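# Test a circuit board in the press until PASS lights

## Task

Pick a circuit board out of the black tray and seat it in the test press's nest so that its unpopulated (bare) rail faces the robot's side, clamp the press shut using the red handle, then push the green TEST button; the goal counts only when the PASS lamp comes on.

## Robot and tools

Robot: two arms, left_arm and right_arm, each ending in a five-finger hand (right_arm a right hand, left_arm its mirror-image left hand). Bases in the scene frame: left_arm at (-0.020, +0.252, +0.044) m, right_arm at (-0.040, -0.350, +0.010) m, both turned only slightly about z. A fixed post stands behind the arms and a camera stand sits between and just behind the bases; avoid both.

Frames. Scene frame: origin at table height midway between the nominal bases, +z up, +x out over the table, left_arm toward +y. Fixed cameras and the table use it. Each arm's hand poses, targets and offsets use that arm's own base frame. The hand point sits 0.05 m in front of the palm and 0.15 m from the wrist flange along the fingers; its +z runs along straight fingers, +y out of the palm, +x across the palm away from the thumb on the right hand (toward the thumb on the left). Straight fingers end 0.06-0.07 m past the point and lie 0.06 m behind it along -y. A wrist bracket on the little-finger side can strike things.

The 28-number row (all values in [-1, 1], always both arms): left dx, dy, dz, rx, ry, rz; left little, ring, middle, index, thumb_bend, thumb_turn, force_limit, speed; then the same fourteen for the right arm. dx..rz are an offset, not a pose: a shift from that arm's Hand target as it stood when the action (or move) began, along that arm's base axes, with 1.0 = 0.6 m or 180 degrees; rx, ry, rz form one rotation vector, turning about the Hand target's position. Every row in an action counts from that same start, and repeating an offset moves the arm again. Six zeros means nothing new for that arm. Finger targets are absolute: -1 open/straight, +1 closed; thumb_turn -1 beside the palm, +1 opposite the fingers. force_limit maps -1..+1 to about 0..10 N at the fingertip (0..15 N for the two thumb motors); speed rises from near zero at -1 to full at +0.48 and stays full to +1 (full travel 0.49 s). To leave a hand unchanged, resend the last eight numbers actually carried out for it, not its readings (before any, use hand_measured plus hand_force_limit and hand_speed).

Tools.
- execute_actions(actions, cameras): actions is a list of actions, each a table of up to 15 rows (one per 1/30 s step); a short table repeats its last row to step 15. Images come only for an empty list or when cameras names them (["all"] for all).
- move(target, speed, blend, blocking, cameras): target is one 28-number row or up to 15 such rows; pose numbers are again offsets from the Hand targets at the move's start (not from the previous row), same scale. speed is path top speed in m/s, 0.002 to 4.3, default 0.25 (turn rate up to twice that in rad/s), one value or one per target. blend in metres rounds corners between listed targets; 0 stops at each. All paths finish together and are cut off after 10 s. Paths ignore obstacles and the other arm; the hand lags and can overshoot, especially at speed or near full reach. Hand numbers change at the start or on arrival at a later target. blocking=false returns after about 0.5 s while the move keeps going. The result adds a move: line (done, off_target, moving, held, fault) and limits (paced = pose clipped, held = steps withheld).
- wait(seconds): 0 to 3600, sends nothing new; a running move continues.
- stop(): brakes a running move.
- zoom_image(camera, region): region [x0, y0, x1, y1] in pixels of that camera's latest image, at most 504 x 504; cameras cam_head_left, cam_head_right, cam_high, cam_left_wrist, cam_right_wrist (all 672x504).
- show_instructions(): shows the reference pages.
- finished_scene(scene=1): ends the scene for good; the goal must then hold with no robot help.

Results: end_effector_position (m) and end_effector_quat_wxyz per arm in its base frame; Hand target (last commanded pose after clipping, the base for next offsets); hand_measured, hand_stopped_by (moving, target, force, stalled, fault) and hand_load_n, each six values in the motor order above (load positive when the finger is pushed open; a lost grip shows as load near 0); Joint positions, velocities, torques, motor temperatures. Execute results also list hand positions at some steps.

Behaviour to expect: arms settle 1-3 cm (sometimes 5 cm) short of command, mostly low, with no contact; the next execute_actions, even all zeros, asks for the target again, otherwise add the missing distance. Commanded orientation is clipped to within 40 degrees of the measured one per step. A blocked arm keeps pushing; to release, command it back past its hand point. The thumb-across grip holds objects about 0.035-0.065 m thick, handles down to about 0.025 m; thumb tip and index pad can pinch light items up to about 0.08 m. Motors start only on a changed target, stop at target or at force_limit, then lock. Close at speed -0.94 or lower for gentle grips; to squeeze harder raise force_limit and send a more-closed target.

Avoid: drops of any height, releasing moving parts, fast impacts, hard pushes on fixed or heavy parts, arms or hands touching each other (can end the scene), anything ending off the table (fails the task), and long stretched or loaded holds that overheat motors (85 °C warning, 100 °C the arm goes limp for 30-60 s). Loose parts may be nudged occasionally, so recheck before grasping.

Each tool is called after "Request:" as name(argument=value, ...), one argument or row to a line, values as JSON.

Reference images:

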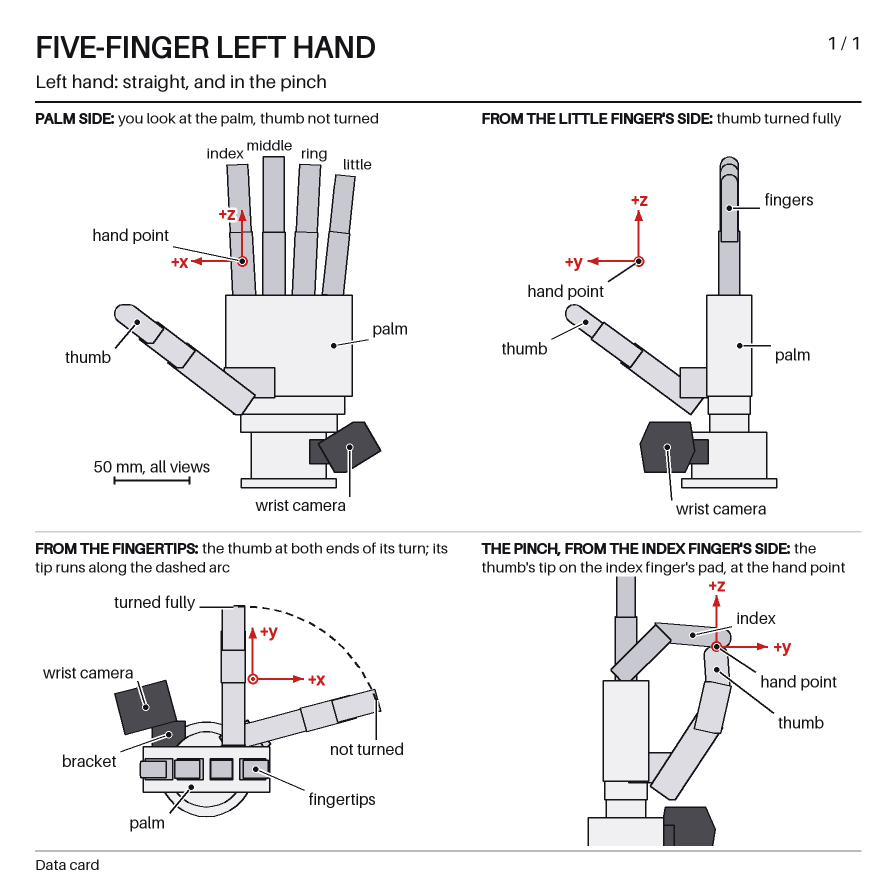

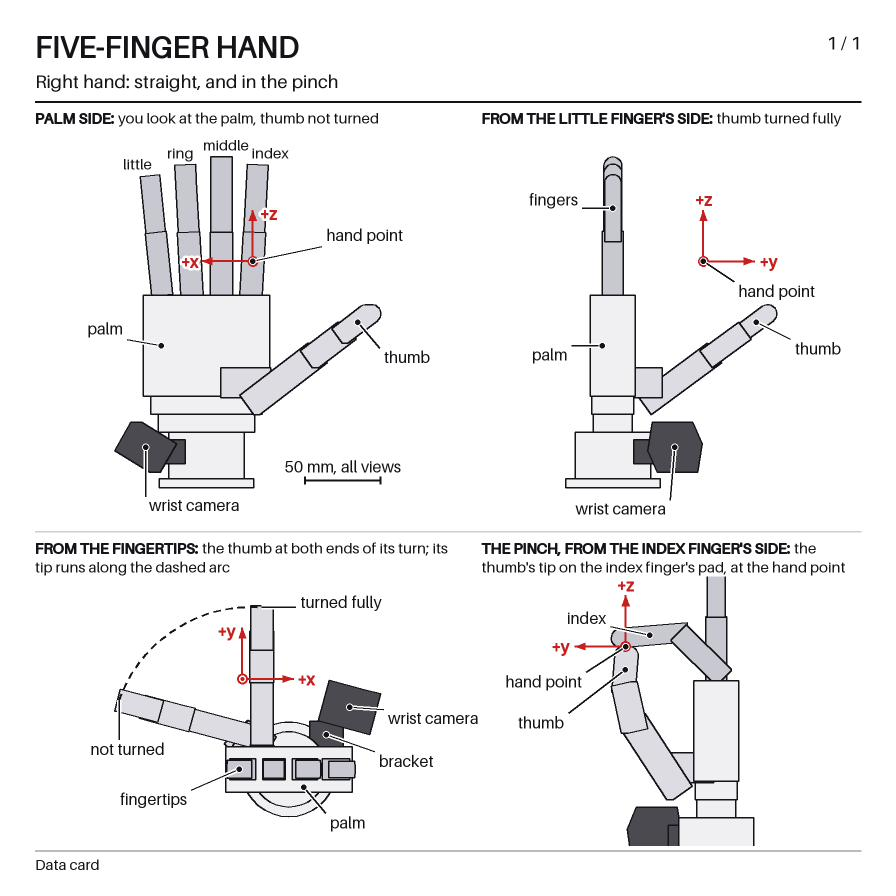

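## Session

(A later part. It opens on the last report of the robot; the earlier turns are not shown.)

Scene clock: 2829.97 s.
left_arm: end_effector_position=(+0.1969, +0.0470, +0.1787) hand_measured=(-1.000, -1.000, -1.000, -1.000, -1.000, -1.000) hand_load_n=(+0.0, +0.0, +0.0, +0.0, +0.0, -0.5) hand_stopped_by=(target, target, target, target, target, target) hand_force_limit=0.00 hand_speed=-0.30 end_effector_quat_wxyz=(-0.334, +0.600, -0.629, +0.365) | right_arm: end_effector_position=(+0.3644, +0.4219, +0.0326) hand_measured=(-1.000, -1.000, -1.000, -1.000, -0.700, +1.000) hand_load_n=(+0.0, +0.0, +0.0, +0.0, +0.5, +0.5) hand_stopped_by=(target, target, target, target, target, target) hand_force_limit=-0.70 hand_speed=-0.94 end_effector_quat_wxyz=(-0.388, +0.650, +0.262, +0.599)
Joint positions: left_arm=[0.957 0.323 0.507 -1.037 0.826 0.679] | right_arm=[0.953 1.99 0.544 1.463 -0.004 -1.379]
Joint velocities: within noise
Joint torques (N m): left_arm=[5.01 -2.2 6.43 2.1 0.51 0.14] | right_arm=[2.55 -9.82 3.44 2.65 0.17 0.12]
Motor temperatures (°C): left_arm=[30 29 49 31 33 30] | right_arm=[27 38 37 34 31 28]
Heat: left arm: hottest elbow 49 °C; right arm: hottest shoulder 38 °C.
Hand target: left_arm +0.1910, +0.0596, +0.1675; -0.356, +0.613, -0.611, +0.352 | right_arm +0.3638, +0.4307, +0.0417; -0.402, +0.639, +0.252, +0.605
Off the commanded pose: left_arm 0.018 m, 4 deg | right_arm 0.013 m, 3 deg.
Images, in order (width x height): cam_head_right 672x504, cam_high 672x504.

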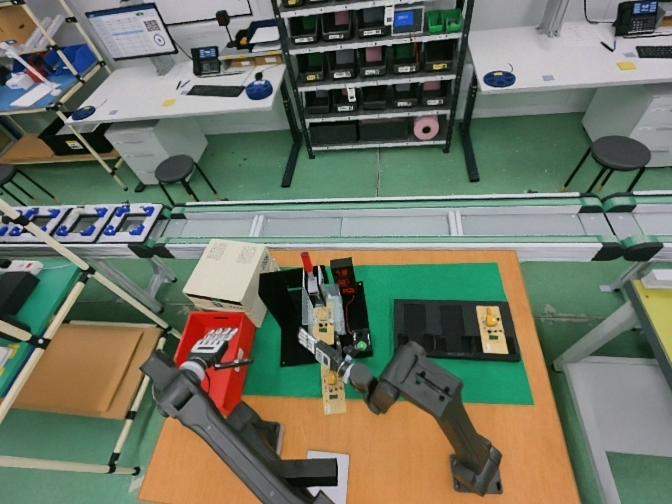

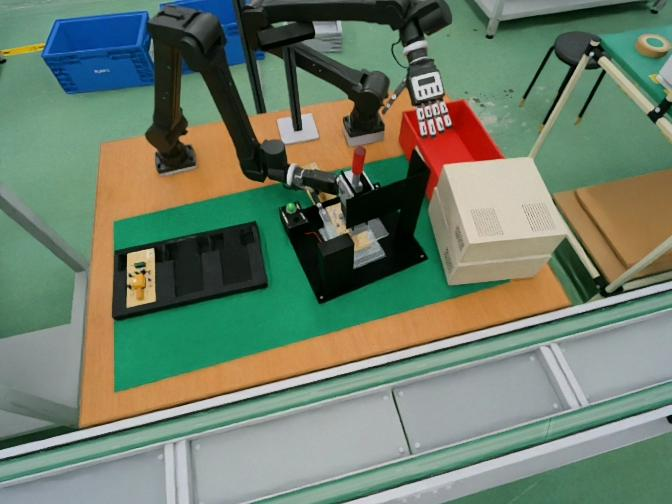

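Request:
move(
  target=[0,0,0,0,0,0,-1,-1,-1,-1,-1,-1,0,-0.3,0,0,0,0,0,0,-1,-1,-1,-0.4,-1,1,-0.7,-0.85],
  speed=0.03,
  cameras=["cam_right_wrist","cam_left_wrist","cam_head_left"],
)

Request:
zoom_image(
  camera="cam_left_wrist",
  region=[360, 235, 450, 340],
)

Request:
zoom_image(
  camera="cam_right_wrist",
  region=[530, 150, 672, 350],
)

Scene clock: 2854.37 s.
left_arm: end_effector_position=(+0.1969, +0.0470, +0.1787) hand_measured=(-1.000, -1.000, -1.000, -1.000, -1.000, -1.000) hand_load_n=(+0.0, +0.0, +0.0, +0.0, +0.0, +0.0) hand_stopped_by=(target, target, target, target, target, target) hand_force_limit=0.00 hand_speed=-0.30 end_effector_quat_wxyz=(-0.334, +0.600, -0.629, +0.365) | right_arm: end_effector_position=(+0.3624, +0.4236, +0.0330) hand_measured=(-1.000, -1.000, -1.000, -0.400, -1.000, +1.000) hand_load_n=(+0.0, +0.0, +0.0, +0.0, +0.0, +0.0) hand_stopped_by=(target, target, target, target, target, target) hand_force_limit=-0.70 hand_speed=-0.85 end_effector_quat_wxyz=(-0.389, +0.649, +0.263, +0.598)
Joint positions: left_arm=[0.957 0.323 0.507 -1.037 0.826 0.679] | right_arm=[0.958 1.99 0.544 1.464 -0.004 -1.379]
Joint torques (N m): left_arm=[5.01 -2.14 6.45 2.13 0.52 0.13] | right_arm=[2.43 -10.05 3.44 2.65 0.16 0.17]
Heat: left arm: hottest elbow 49 °C; right arm: hottest shoulder 38 °C.
Hand target: left_arm +0.1910, +0.0596, +0.1675; -0.356, +0.613, -0.611, +0.352 | right_arm +0.3638, +0.4307, +0.0418; -0.402, +0.639, +0.252, +0.605
Off the commanded pose: left_arm 0.018 m, 4 deg | right_arm 0.011 m, 2 deg.
move: done
cam_left_wrist: T_world_to_cam=[[0.45865, -0.26765, 0.84735, -0.2318], [-0.60384, -0.79346, 0.07621, 0.14457], [0.65194, -0.54662, -0.52553, 0.10209]] pos_world=[0.12706, 0.10847, 0.23905]
cam_right_wrist: T_world_to_cam=[[0.82738, -0.55732, 0.06947, -0.06237], [-0.23001, -0.44908, -0.86338, 0.30029], [0.51238, 0.69837, -0.49975, -0.34945]] pos_world=[0.29973, 0.34414, 0.08896]
Images, in order (width x height): cam_head_left 672x504, cam_left_wrist 672x504, cam_right_wrist 672x504.

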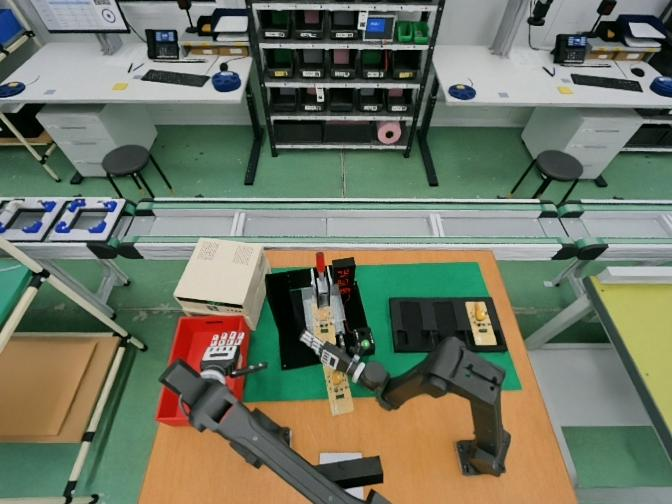

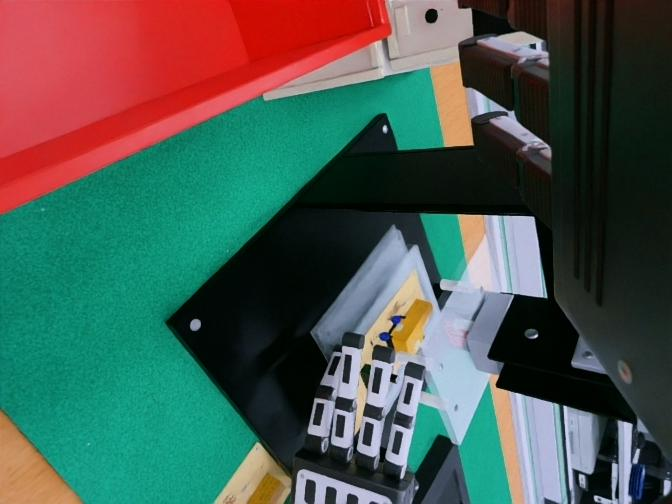

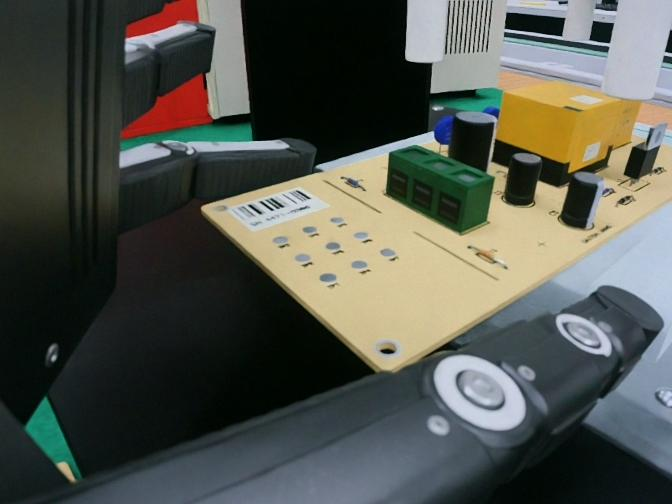

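Scaled by 4.800.

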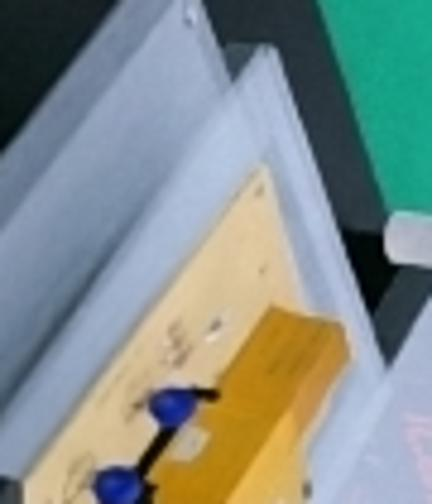

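Scaled by 2.520.

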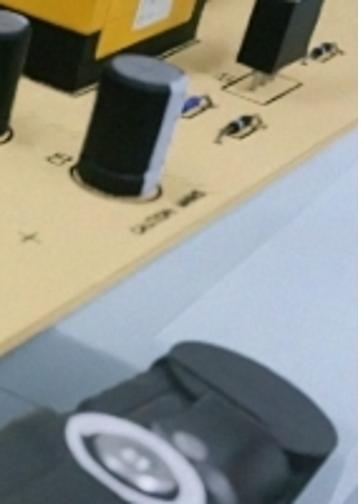

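Request:
move(
  target=[0,0,0,0,0,0,-1,-1,-1,-1,-1,-1,0,-0.3,0,0,0,0,0,0,-1,-1,-1,-0.28,-1,1,-0.7,-0.94],
  speed=0.03,
  cameras=["cam_right_wrist","cam_left_wrist"],
)

Request:
zoom_image(
  camera="cam_right_wrist",
  region=[530, 150, 672, 350],
)

Scene clock: 2860.23 s.
left_arm: end_effector_position=(+0.1969, +0.0470, +0.1787) hand_measured=(-1.000, -1.000, -1.000, -1.000, -1.000, -1.000) hand_load_n=(+0.0, +0.0, +0.0, +0.0, +0.0, +0.0) hand_stopped_by=(target, target, target, target, target, target) hand_force_limit=0.00 hand_speed=-0.30 end_effector_quat_wxyz=(-0.334, +0.600, -0.629, +0.365) | right_arm: end_effector_position=(+0.3611, +0.4247, +0.0330) hand_measured=(-1.000, -1.000, -1.000, -0.280, -1.000, +1.000) hand_load_n=(+0.0, -0.5, +0.0, +0.5, +0.0, +0.0) hand_stopped_by=(target, target, target, target, target, target) hand_force_limit=-0.70 hand_speed=-0.94 end_effector_quat_wxyz=(-0.390, +0.649, +0.264, +0.598)
Joint positions: left_arm=[0.957 0.323 0.507 -1.037 0.826 0.679] | right_arm=[0.961 1.99 0.544 1.464 -0.004 -1.379]
Joint torques (N m): left_arm=[4.95 -2.2 6.45 2.13 0.51 0.13] | right_arm=[2.26 -9.7 3.44 2.66 0.16 0.11]
Heat: left arm: hottest elbow 49 °C; right arm: hottest shoulder 38 °C.
Hand target: left_arm +0.1910, +0.0596, +0.1675; -0.356, +0.613, -0.611, +0.352 | right_arm +0.3638, +0.4307, +0.0418; -0.402, +0.639, +0.252, +0.605
Off the commanded pose: left_arm 0.018 m, 4 deg | right_arm 0.011 m, 2 deg.
move: done
cam_left_wrist: T_world_to_cam=[[0.45865, -0.26765, 0.84735, -0.2318], [-0.60384, -0.79346, 0.07621, 0.14457], [0.65194, -0.54662, -0.52553, 0.10209]] pos_world=[0.12706, 0.10847, 0.23905]
cam_right_wrist: T_world_to_cam=[[0.82914, -0.55471, 0.0695, -0.0624], [-0.22856, -0.44981, -0.86338, 0.30027], [0.51019, 0.69998, -0.49974, -0.34942]] pos_world=[0.29863, 0.34503, 0.08896]
Images, in order (width x height): cam_left_wrist 672x504, cam_right_wrist 672x504.

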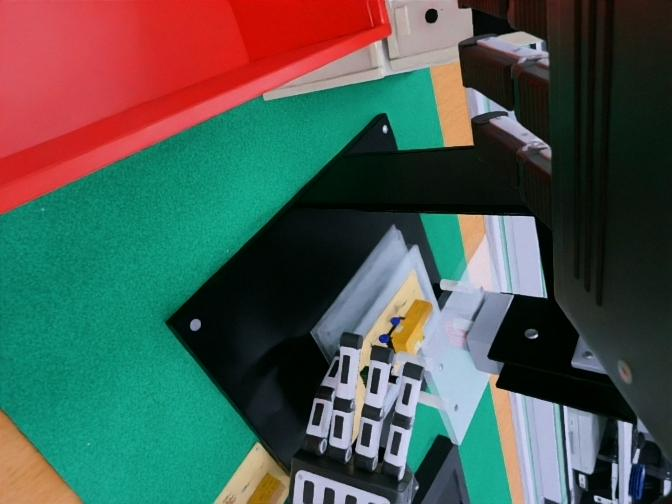

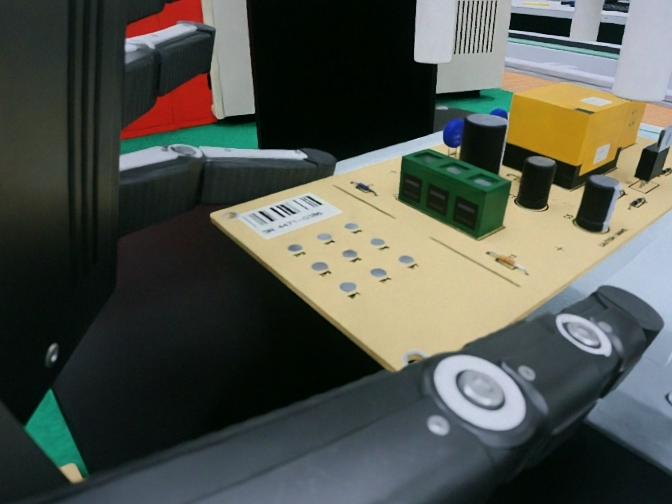

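Scaled by 2.520.

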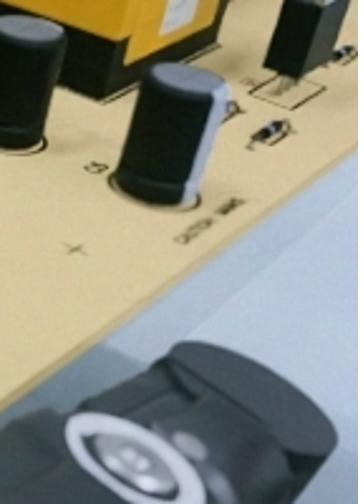

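Request:
move(
  target=[0,0,0,0,0,0,-1,-1,-1,-1,-1,-1,0,-0.3,0,0,0,0,0,0,-1,-1,-1,-0.2,-1,1,-0.6,-0.94],
  speed=0.03,
  cameras=["cam_right_wrist","cam_left_wrist","cam_head_left"],
)

Request:
zoom_image(
  camera="cam_right_wrist",
  region=[530, 150, 672, 350],
)

Request:
zoom_image(
  camera="cam_left_wrist",
  region=[360, 235, 450, 340],
)

Scene clock: 2866.63 s.
left_arm: end_effector_position=(+0.1969, +0.0470, +0.1787) hand_measured=(-1.000, -1.000, -1.000, -1.000, -1.000, -1.000) hand_load_n=(+0.0, +0.0, +0.0, +0.0, +0.0, +0.0) hand_stopped_by=(target, target, target, target, target, target) hand_force_limit=0.00 hand_speed=-0.30 end_effector_quat_wxyz=(-0.334, +0.600, -0.629, +0.365) | right_arm: end_effector_position=(+0.3612, +0.4248, +0.0334) hand_measured=(-1.000, -1.000, -1.000, -0.202, -1.000, +1.000) hand_load_n=(+0.0, +0.0, +0.0, +3.0, +0.5, +0.0) hand_stopped_by=(target, target, target, force, target, target) hand_force_limit=-0.60 hand_speed=-0.94 end_effector_quat_wxyz=(-0.391, +0.648, +0.264, +0.598)
Joint positions: left_arm=[0.957 0.323 0.507 -1.037 0.826 0.679] | right_arm=[0.961 1.99 0.544 1.466 -0.004 -1.379]
Joint torques (N m): left_arm=[5.01 -2.08 6.46 2.13 0.51 0.13] | right_arm=[2.2 -9.58 3.36 2.67 0.11 0.15]
Heat: left arm: hottest elbow 49 °C; right arm: hottest shoulder 38 °C.
Hand target: left_arm +0.1910, +0.0596, +0.1675; -0.356, +0.613, -0.611, +0.352 | right_arm +0.3638, +0.4307, +0.0418; -0.402, +0.639, +0.252, +0.605
Off the commanded pose: left_arm 0.018 m, 4 deg | right_arm 0.011 m, 2 deg.
move: done
cam_left_wrist: T_world_to_cam=[[0.45865, -0.26765, 0.84735, -0.2318], [-0.60384, -0.79346, 0.07621, 0.14457], [0.65194, -0.54662, -0.52553, 0.10209]] pos_world=[0.12706, 0.10847, 0.23905]
cam_right_wrist: T_world_to_cam=[[0.82907, -0.55481, 0.06947, -0.06236], [-0.22787, -0.44873, -0.86413, 0.29992], [0.5106, 0.7006, -0.49845, -0.34977]] pos_world=[0.29863, 0.34503, 0.08916]
Images, in order (width x height): cam_head_left 672x504, cam_left_wrist 672x504, cam_right_wrist 672x504.

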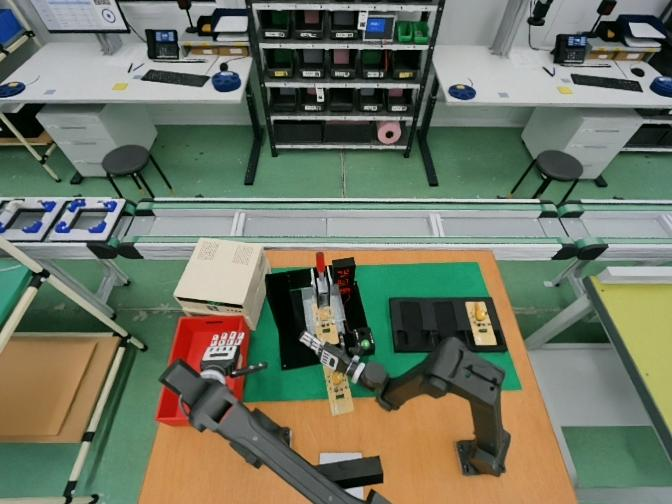

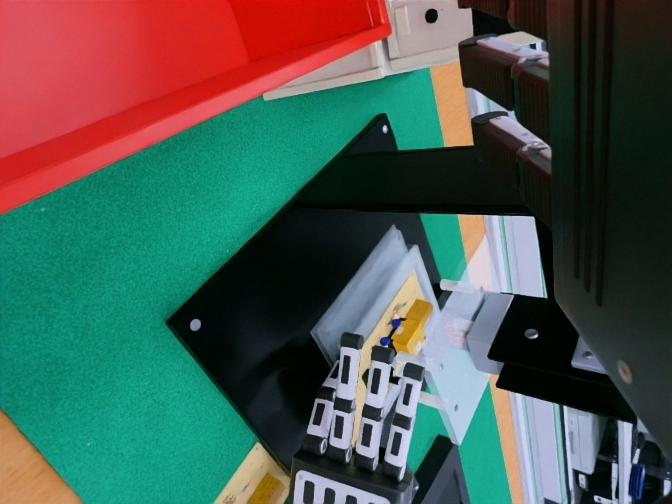

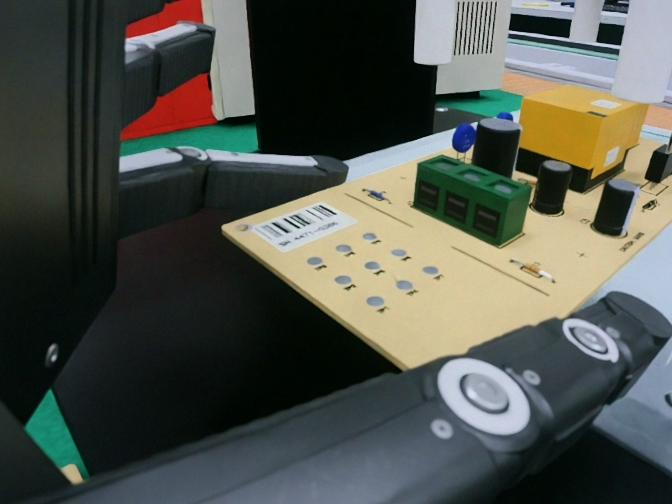

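Scaled by 2.520.

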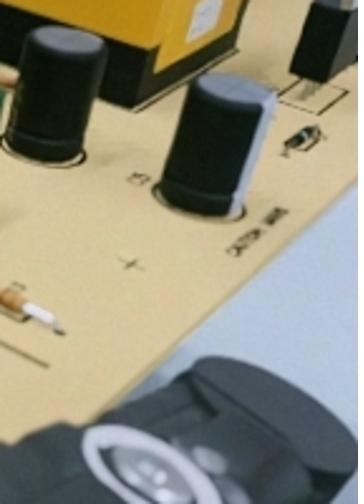

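Scaled by 4.800.

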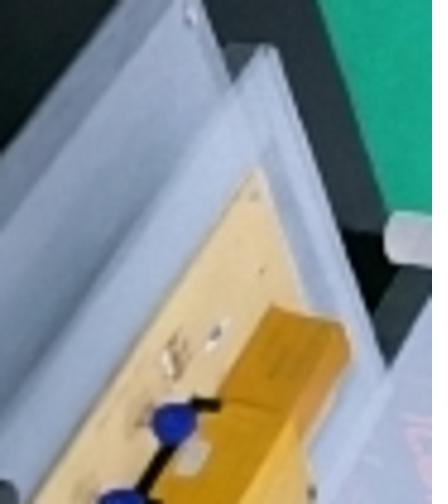

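Request:
execute_actions(
  actions=[],
  cameras=["cam_high","cam_head_left","cam_head_right"],
)

Request:
zoom_image(
  camera="cam_high",
  region=[315, 200, 350, 240],
)

Request:
zoom_image(
  camera="cam_head_left",
  region=[300, 292, 350, 342],
)

Request:
zoom_image(
  camera="cam_head_right",
  region=[300, 292, 350, 342],
)

Scene clock: 2873.27 s.
left_arm: end_effector_position=(+0.1969, +0.0470, +0.1787) hand_measured=(-1.000, -1.000, -1.000, -1.000, -1.000, -1.000) hand_load_n=(+0.0, +0.0, +0.0, +0.0, +0.0, +0.0) hand_stopped_by=(target, target, target, target, target, target) hand_force_limit=0.00 hand_speed=-0.30 end_effector_quat_wxyz=(-0.334, +0.600, -0.629, +0.365) | right_arm: end_effector_position=(+0.3612, +0.4248, +0.0334) hand_measured=(-1.000, -1.000, -1.000, -0.202, -1.000, +1.000) hand_load_n=(+0.0, +0.0, +0.0, +3.0, +0.0, +0.0) hand_stopped_by=(target, target, target, force, target, target) hand_force_limit=-0.60 hand_speed=-0.94 end_effector_quat_wxyz=(-0.391, +0.648, +0.264, +0.598)
Joint positions: left_arm=[0.957 0.323 0.507 -1.037 0.826 0.679] | right_arm=[0.961 1.99 0.544 1.466 -0.004 -1.379]
Joint velocities: within noise
Joint torques (N m): left_arm=[4.95 -2.08 6.45 2.11 0.51 0.13] | right_arm=[1.96 -9.82 3.45 2.59 0.14 0.13]
Motor temperatures (°C): left_arm=[30 29 49 31 33 30] | right_arm=[27 38 37 34 31 28]
Heat: left arm: hottest elbow 49 °C; right arm: hottest shoulder 38 °C.
Hand target: left_arm +0.1910, +0.0596, +0.1675; -0.356, +0.613, -0.611, +0.352 | right_arm +0.3638, +0.4307, +0.0418; -0.402, +0.639, +0.252, +0.605
Off the commanded pose: left_arm 0.018 m, 4 deg | right_arm 0.011 m, 2 deg.
Images, in order (width x height): cam_head_left 672x504, cam_head_right 672x504, cam_high 672x504.

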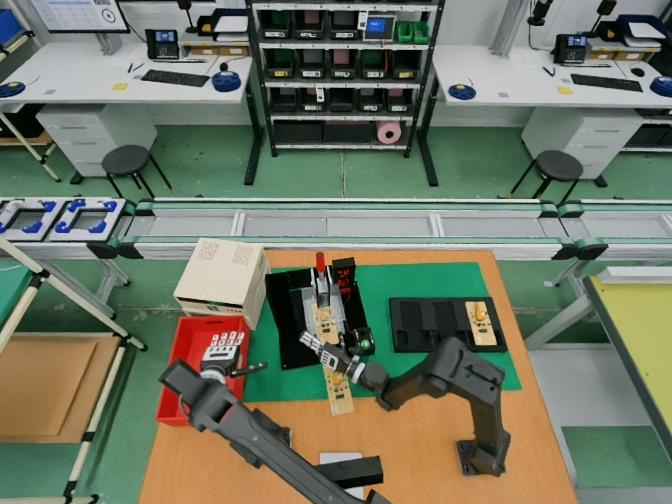

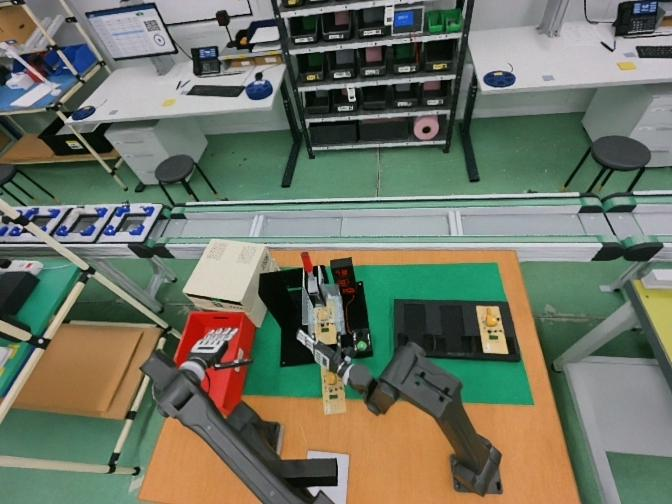

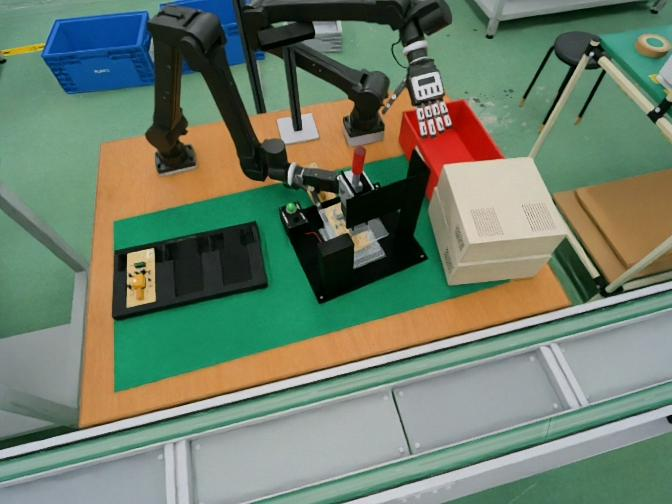

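Scaled by 12.600.

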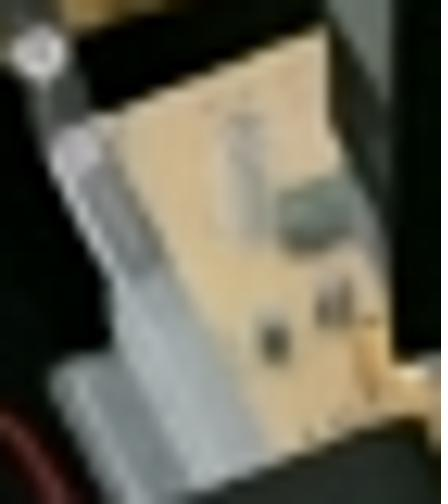

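Scaled by 10.080.

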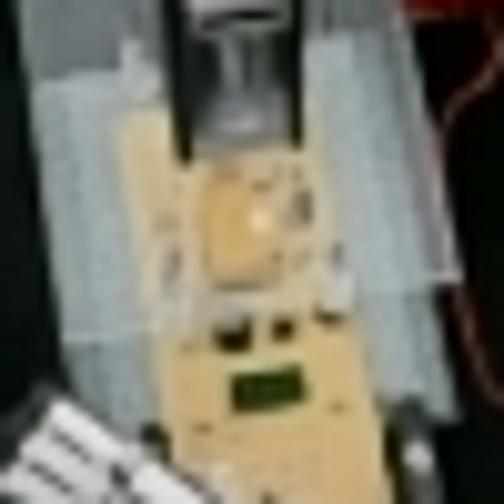

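Scaled by 10.080.

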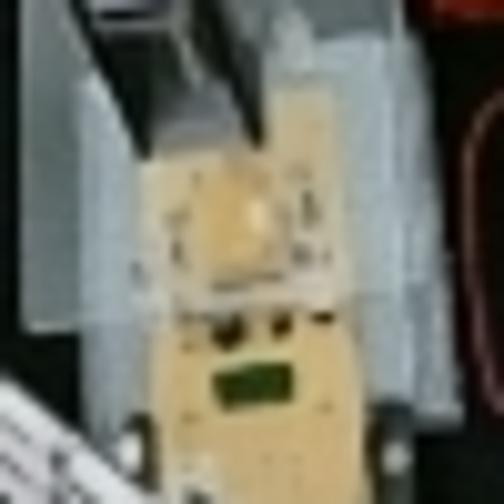

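Request:
zoom_image(
  camera="cam_right_wrist",
  region=[572, 190, 672, 320],
)

This scene's latest camera images include none from cam_right_wrist. They are from: cam_head_left, cam_head_right, cam_high. cam_right_wrist's image comes with the result of a call that names it in "cameras".

Request:
move(
  target=[0,0,0,0,0,0,-1,-1,-1,-1,-1,-1,0,-0.3,0,0,0,0,0,0,-1,-1,-1,-0.26,-0.96,1,-0.4,-0.94],
  speed=0.03,
  cameras=["cam_right_wrist","cam_left_wrist"],
)

Request:
zoom_image(
  camera="cam_right_wrist",
  region=[572, 190, 672, 320],
)

Request:
zoom_image(
  camera="cam_right_wrist",
  region=[330, 110, 480, 220],
)

Scene clock: 2887.50 s.
left_arm: end_effector_position=(+0.1969, +0.0470, +0.1787) hand_measured=(-1.000, -1.000, -1.000, -1.000, -1.000, -1.000) hand_load_n=(+0.0, +0.0, +0.0, +0.0, +0.0, +0.0) hand_stopped_by=(target, target, target, target, target, target) hand_force_limit=0.00 hand_speed=-0.30 end_effector_quat_wxyz=(-0.334, +0.600, -0.629, +0.365) | right_arm: end_effector_position=(+0.3625, +0.4237, +0.0334) hand_measured=(-1.000, -1.000, -1.000, -0.260, -0.960, +1.000) hand_load_n=(+0.0, +0.0, +0.0, +0.0, +0.0, +0.0) hand_stopped_by=(target, target, target, target, target, target) hand_force_limit=-0.40 hand_speed=-0.94 end_effector_quat_wxyz=(-0.390, +0.649, +0.263, +0.599)
Joint positions: left_arm=[0.957 0.323 0.507 -1.037 0.826 0.679] | right_arm=[0.958 1.99 0.544 1.466 -0.004 -1.379]
Joint torques (N m): left_arm=[4.95 -2.08 6.45 2.1 0.51 0.13] | right_arm=[2.55 -9.23 3.33 2.58 0.14 0.15]
Heat: left arm: hottest elbow 49 °C; right arm: hottest shoulder 38 °C.
Hand target: left_arm +0.1910, +0.0596, +0.1675; -0.356, +0.613, -0.611, +0.352 | right_arm +0.3638, +0.4307, +0.0418; -0.402, +0.639, +0.252, +0.605
Off the commanded pose: left_arm 0.018 m, 4 deg | right_arm 0.011 m, 2 deg.
move: done
cam_left_wrist: T_world_to_cam=[[0.45865, -0.26765, 0.84735, -0.2318], [-0.60384, -0.79346, 0.07621, 0.14457], [0.65194, -0.54662, -0.52553, 0.10209]] pos_world=[0.12706, 0.10847, 0.23905]
cam_right_wrist: T_world_to_cam=[[0.82738, -0.55732, 0.06953, -0.06239], [-0.22918, -0.44804, -0.86414, 0.29992], [0.51276, 0.69904, -0.49842, -0.34981]] pos_world=[0.29973, 0.34414, 0.08916]
Images, in order (width x height): cam_left_wrist 672x504, cam_right_wrist 672x504.

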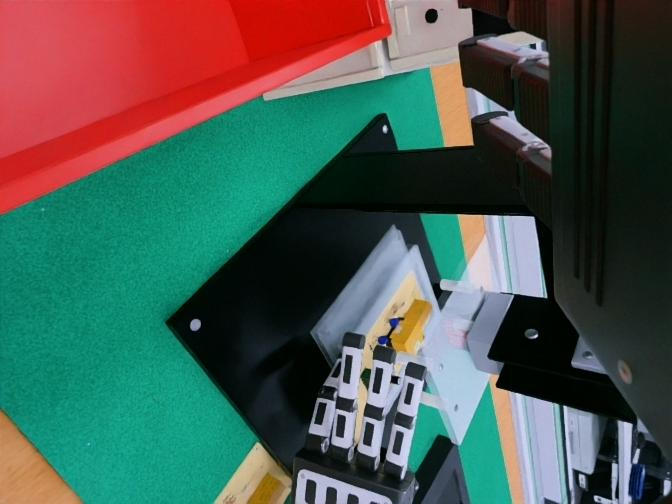

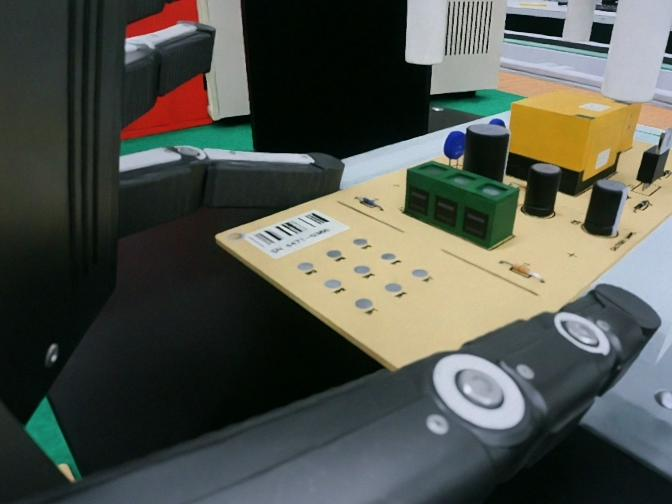

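Scaled by 3.877.

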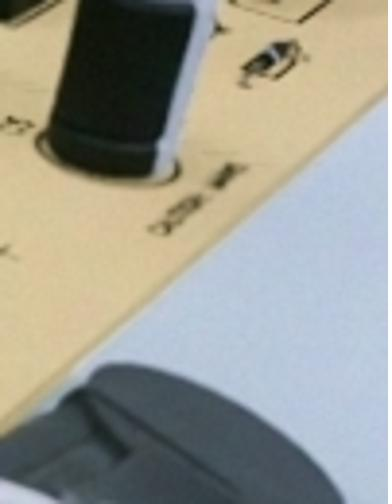

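Scaled by 3.360.

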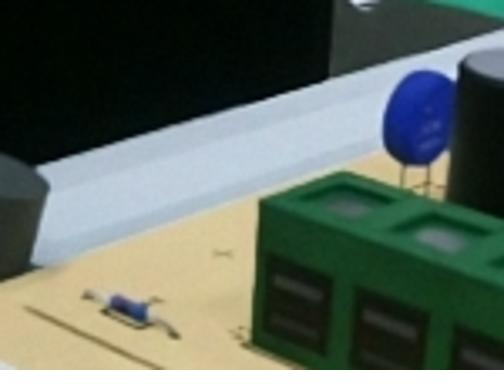

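Request:
move(
  target=[0,0,0,0,0,0,-1,-1,-1,-1,-1,-1,0,-0.3,0,0,0,0,0,0,-1,-1,-1,-0.45,-0.90,1,-0.4,-0.94],
  speed=0.03,
  cameras=["cam_right_wrist","cam_left_wrist"],
)

Request:
zoom_image(
  camera="cam_right_wrist",
  region=[572, 190, 672, 320],
)

Request:
zoom_image(
  camera="cam_right_wrist",
  region=[330, 110, 480, 220],
)

Scene clock: 2897.90 s.
left_arm: end_effector_position=(+0.1969, +0.0470, +0.1787) hand_measured=(-1.000, -1.000, -1.000, -1.000, -1.000, -1.000) hand_load_n=(+0.0, +0.0, +0.0, +0.0, +0.0, -0.5) hand_stopped_by=(target, target, target, target, target, target) hand_force_limit=0.00 hand_speed=-0.30 end_effector_quat_wxyz=(-0.334, +0.600, -0.629, +0.365) | right_arm: end_effector_position=(+0.3644, +0.4220, +0.0334) hand_measured=(-1.000, -1.000, -1.000, -0.450, -0.900, +1.000) hand_load_n=(+0.0, +0.0, +0.0, +0.0, +0.0, +0.0) hand_stopped_by=(target, target, target, target, target, target) hand_force_limit=-0.40 hand_speed=-0.94 end_effector_quat_wxyz=(-0.388, +0.649, +0.262, +0.600)
Joint positions: left_arm=[0.957 0.323 0.507 -1.037 0.826 0.679] | right_arm=[0.953 1.99 0.544 1.466 -0.004 -1.379]
Joint torques (N m): left_arm=[5.01 -2.08 6.46 2.11 0.51 0.14] | right_arm=[2.37 -10.17 3.44 2.51 0.15 0.15]
Heat: left arm: hottest elbow 49 °C; right arm: hottest shoulder 38 °C.
Hand target: left_arm +0.1910, +0.0596, +0.1675; -0.356, +0.613, -0.611, +0.352 | right_arm +0.3638, +0.4307, +0.0418; -0.402, +0.639, +0.252, +0.605
Off the commanded pose: left_arm 0.018 m, 4 deg | right_arm 0.012 m, 2 deg.
move: done
cam_left_wrist: T_world_to_cam=[[0.45865, -0.26765, 0.84735, -0.2318], [-0.60384, -0.79346, 0.07621, 0.14457], [0.65194, -0.54662, -0.52553, 0.10209]] pos_world=[0.12706, 0.10847, 0.23905]
cam_right_wrist: T_world_to_cam=[[0.82481, -0.56112, 0.06955, -0.06241], [-0.23124, -0.44701, -0.86412, 0.29993], [0.51597, 0.69665, -0.49845, -0.3498]] pos_world=[0.30131, 0.34275, 0.08916]
Images, in order (width x height): cam_left_wrist 672x504, cam_right_wrist 672x504.

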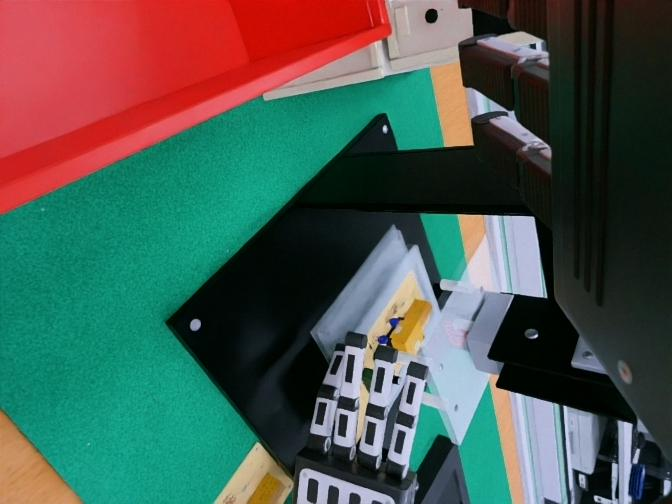

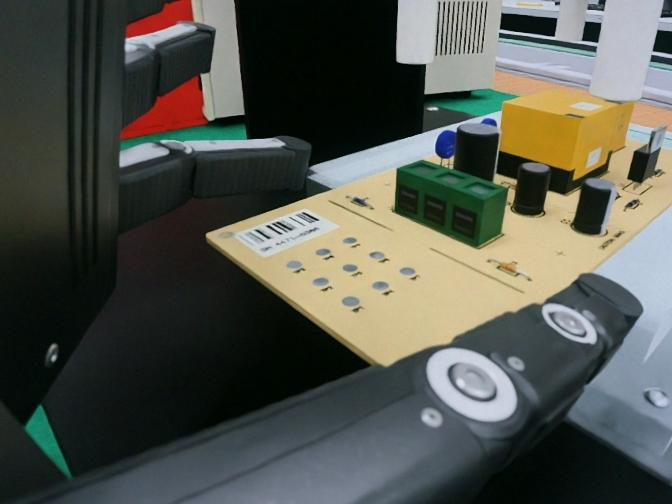

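Scaled by 3.877.

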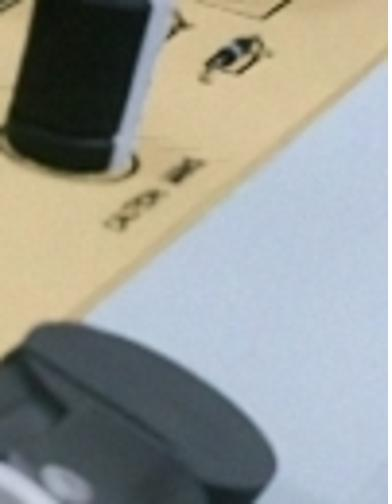

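Scaled by 3.360.

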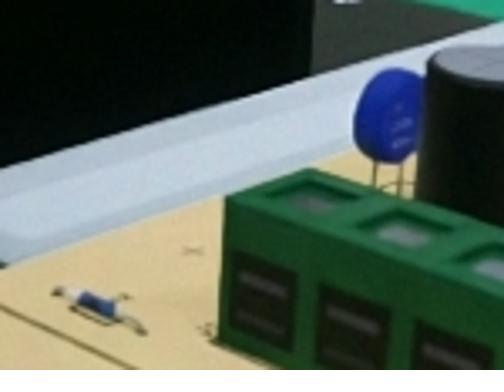

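Request:
move(
  target=[0,0,0,0,0,0,-1,-1,-1,-1,-1,-1,0,-0.3,0,0,0,0,0,0,-1,-1,-1,-0.45,-0.83,1,-0.4,-0.94],
  speed=0.03,
  cameras=["cam_right_wrist"],
)

Request:
zoom_image(
  camera="cam_right_wrist",
  region=[532, 170, 672, 320],
)

Request:
zoom_image(
  camera="cam_right_wrist",
  region=[290, 110, 440, 220],
)

Scene clock: 2905.40 s.
left_arm: end_effector_position=(+0.1969, +0.0470, +0.1787) hand_measured=(-1.000, -1.000, -1.000, -1.000, -1.000, -1.000) hand_load_n=(+0.0, +0.0, +0.0, +0.0, +0.0, +0.0) hand_stopped_by=(target, target, target, target, target, target) hand_force_limit=0.00 hand_speed=-0.30 end_effector_quat_wxyz=(-0.334, +0.600, -0.629, +0.365) | right_arm: end_effector_position=(+0.3638, +0.4226, +0.0334) hand_measured=(-1.000, -1.000, -1.000, -0.450, -0.830, +1.000) hand_load_n=(+0.0, +0.0, +0.0, +0.0, +1.5, +0.5) hand_stopped_by=(target, target, target, target, target, target) hand_force_limit=-0.40 hand_speed=-0.94 end_effector_quat_wxyz=(-0.389, +0.649, +0.262, +0.599)
Joint positions: left_arm=[0.957 0.323 0.507 -1.037 0.826 0.679] | right_arm=[0.955 1.99 0.544 1.466 -0.004 -1.379]
Joint torques (N m): left_arm=[5.01 -2.14 6.43 2.1 0.51 0.13] | right_arm=[2.67 -9.64 3.4 2.58 0.16 0.15]
Heat: left arm: hottest elbow 49 °C; right arm: hottest shoulder 38 °C.
Hand target: left_arm +0.1910, +0.0596, +0.1675; -0.356, +0.613, -0.611, +0.352 | right_arm +0.3638, +0.4307, +0.0418; -0.402, +0.639, +0.252, +0.605
Off the commanded pose: left_arm 0.018 m, 4 deg | right_arm 0.012 m, 2 deg.
move: done
cam_right_wrist: T_world_to_cam=[[0.82562, -0.55993, 0.06949, -0.06234], [-0.23062, -0.44729, -0.86414, 0.29988], [0.51495, 0.69742, -0.49843, -0.34973]] pos_world=[0.30072, 0.34314, 0.08916]

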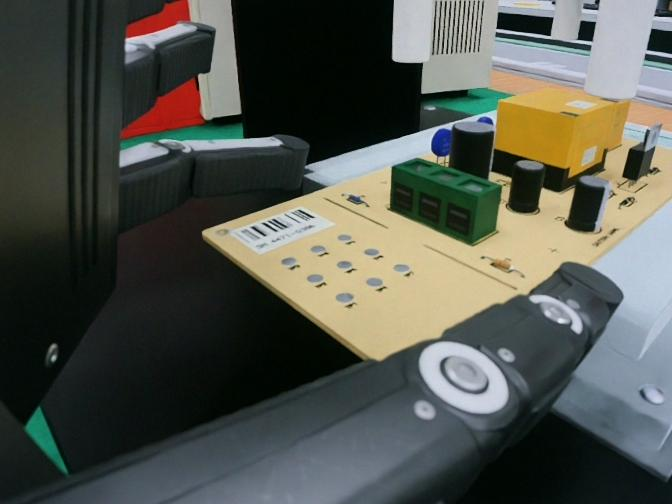

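Scaled by 3.360.

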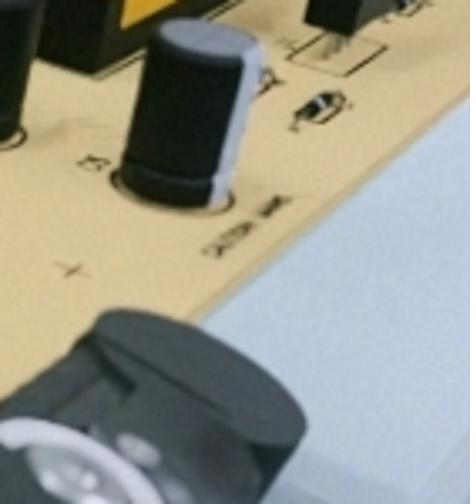

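Scaled by 3.360.

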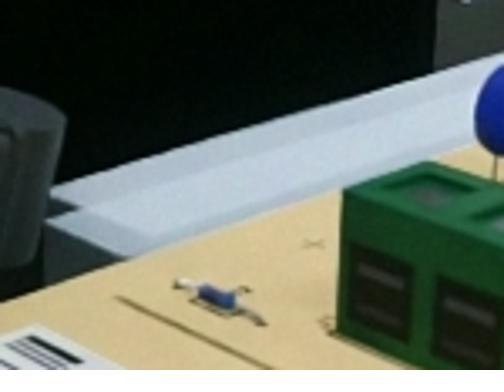

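Request:
move(
  target=[0,0,0,0,0,0,-1,-1,-1,-1,-1,-1,0,-0.3,0,0,0,0,0,0,-1,-1,-1,-0.45,-0.79,1,-0.4,-0.94],
  speed=0.03,
  cameras=["cam_right_wrist"],
)

Request:
zoom_image(
  camera="cam_right_wrist",
  region=[532, 170, 672, 320],
)

Request:
zoom_image(
  camera="cam_right_wrist",
  region=[290, 110, 440, 220],
)

Scene clock: 2910.83 s.
left_arm: end_effector_position=(+0.1969, +0.0470, +0.1787) hand_measured=(-1.000, -1.000, -1.000, -1.000, -1.000, -1.000) hand_load_n=(+0.0, +0.0, +0.0, +0.0, +0.0, -0.5) hand_stopped_by=(target, target, target, target, target, target) hand_force_limit=0.00 hand_speed=-0.30 end_effector_quat_wxyz=(-0.334, +0.600, -0.629, +0.365) | right_arm: end_effector_position=(+0.3646, +0.4218, +0.0334) hand_measured=(-1.000, -1.000, -1.000, -0.450, -0.808, +1.000) hand_load_n=(+0.0, +0.0, +0.0, +1.5, +4.5, +0.0) hand_stopped_by=(target, target, target, target, force, target) hand_force_limit=-0.40 hand_speed=-0.94 end_effector_quat_wxyz=(-0.388, +0.649, +0.261, +0.600)
Joint positions: left_arm=[0.957 0.323 0.507 -1.037 0.826 0.679] | right_arm=[0.953 1.99 0.544 1.466 -0.003 -1.379]
Joint torques (N m): left_arm=[5.01 -2.14 6.46 2.11 0.51 0.14] | right_arm=[2.96 -9.76 3.51 2.63 0.11 0.11]
Heat: left arm: hottest elbow 49 °C; right arm: hottest shoulder 38 °C.
Hand target: left_arm +0.1910, +0.0596, +0.1675; -0.356, +0.613, -0.611, +0.352 | right_arm +0.3638, +0.4307, +0.0418; -0.402, +0.639, +0.252, +0.605
Off the commanded pose: left_arm 0.018 m, 4 deg | right_arm 0.012 m, 2 deg.
move: done
cam_right_wrist: T_world_to_cam=[[0.82395, -0.56238, 0.0695, -0.0619], [-0.23193, -0.4466, -0.86415, 0.29994], [0.51702, 0.6959, -0.49841, -0.34978]] pos_world=[0.30141, 0.34255, 0.08916]

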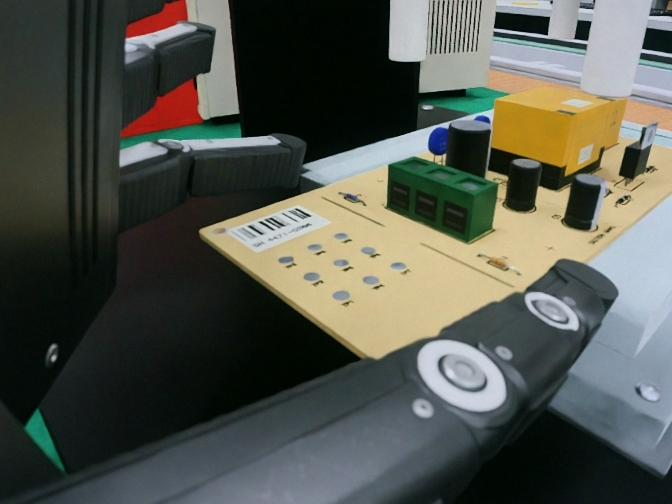

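Scaled by 3.360.

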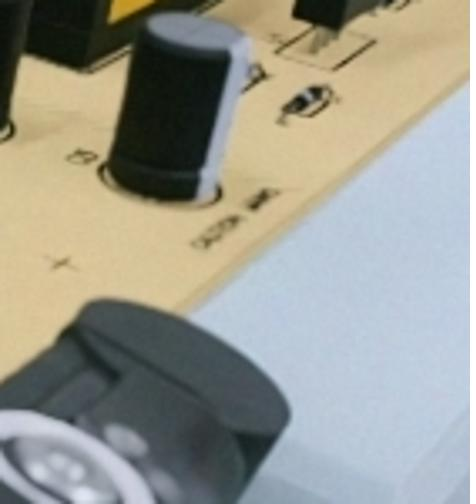

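Scaled by 3.360.

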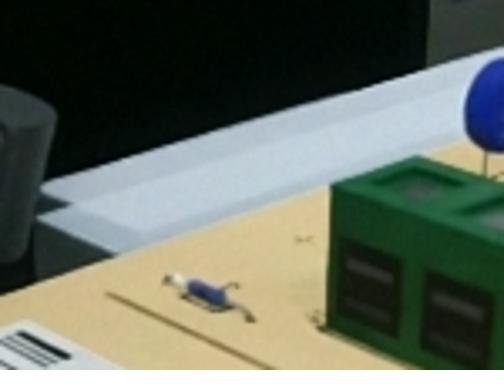

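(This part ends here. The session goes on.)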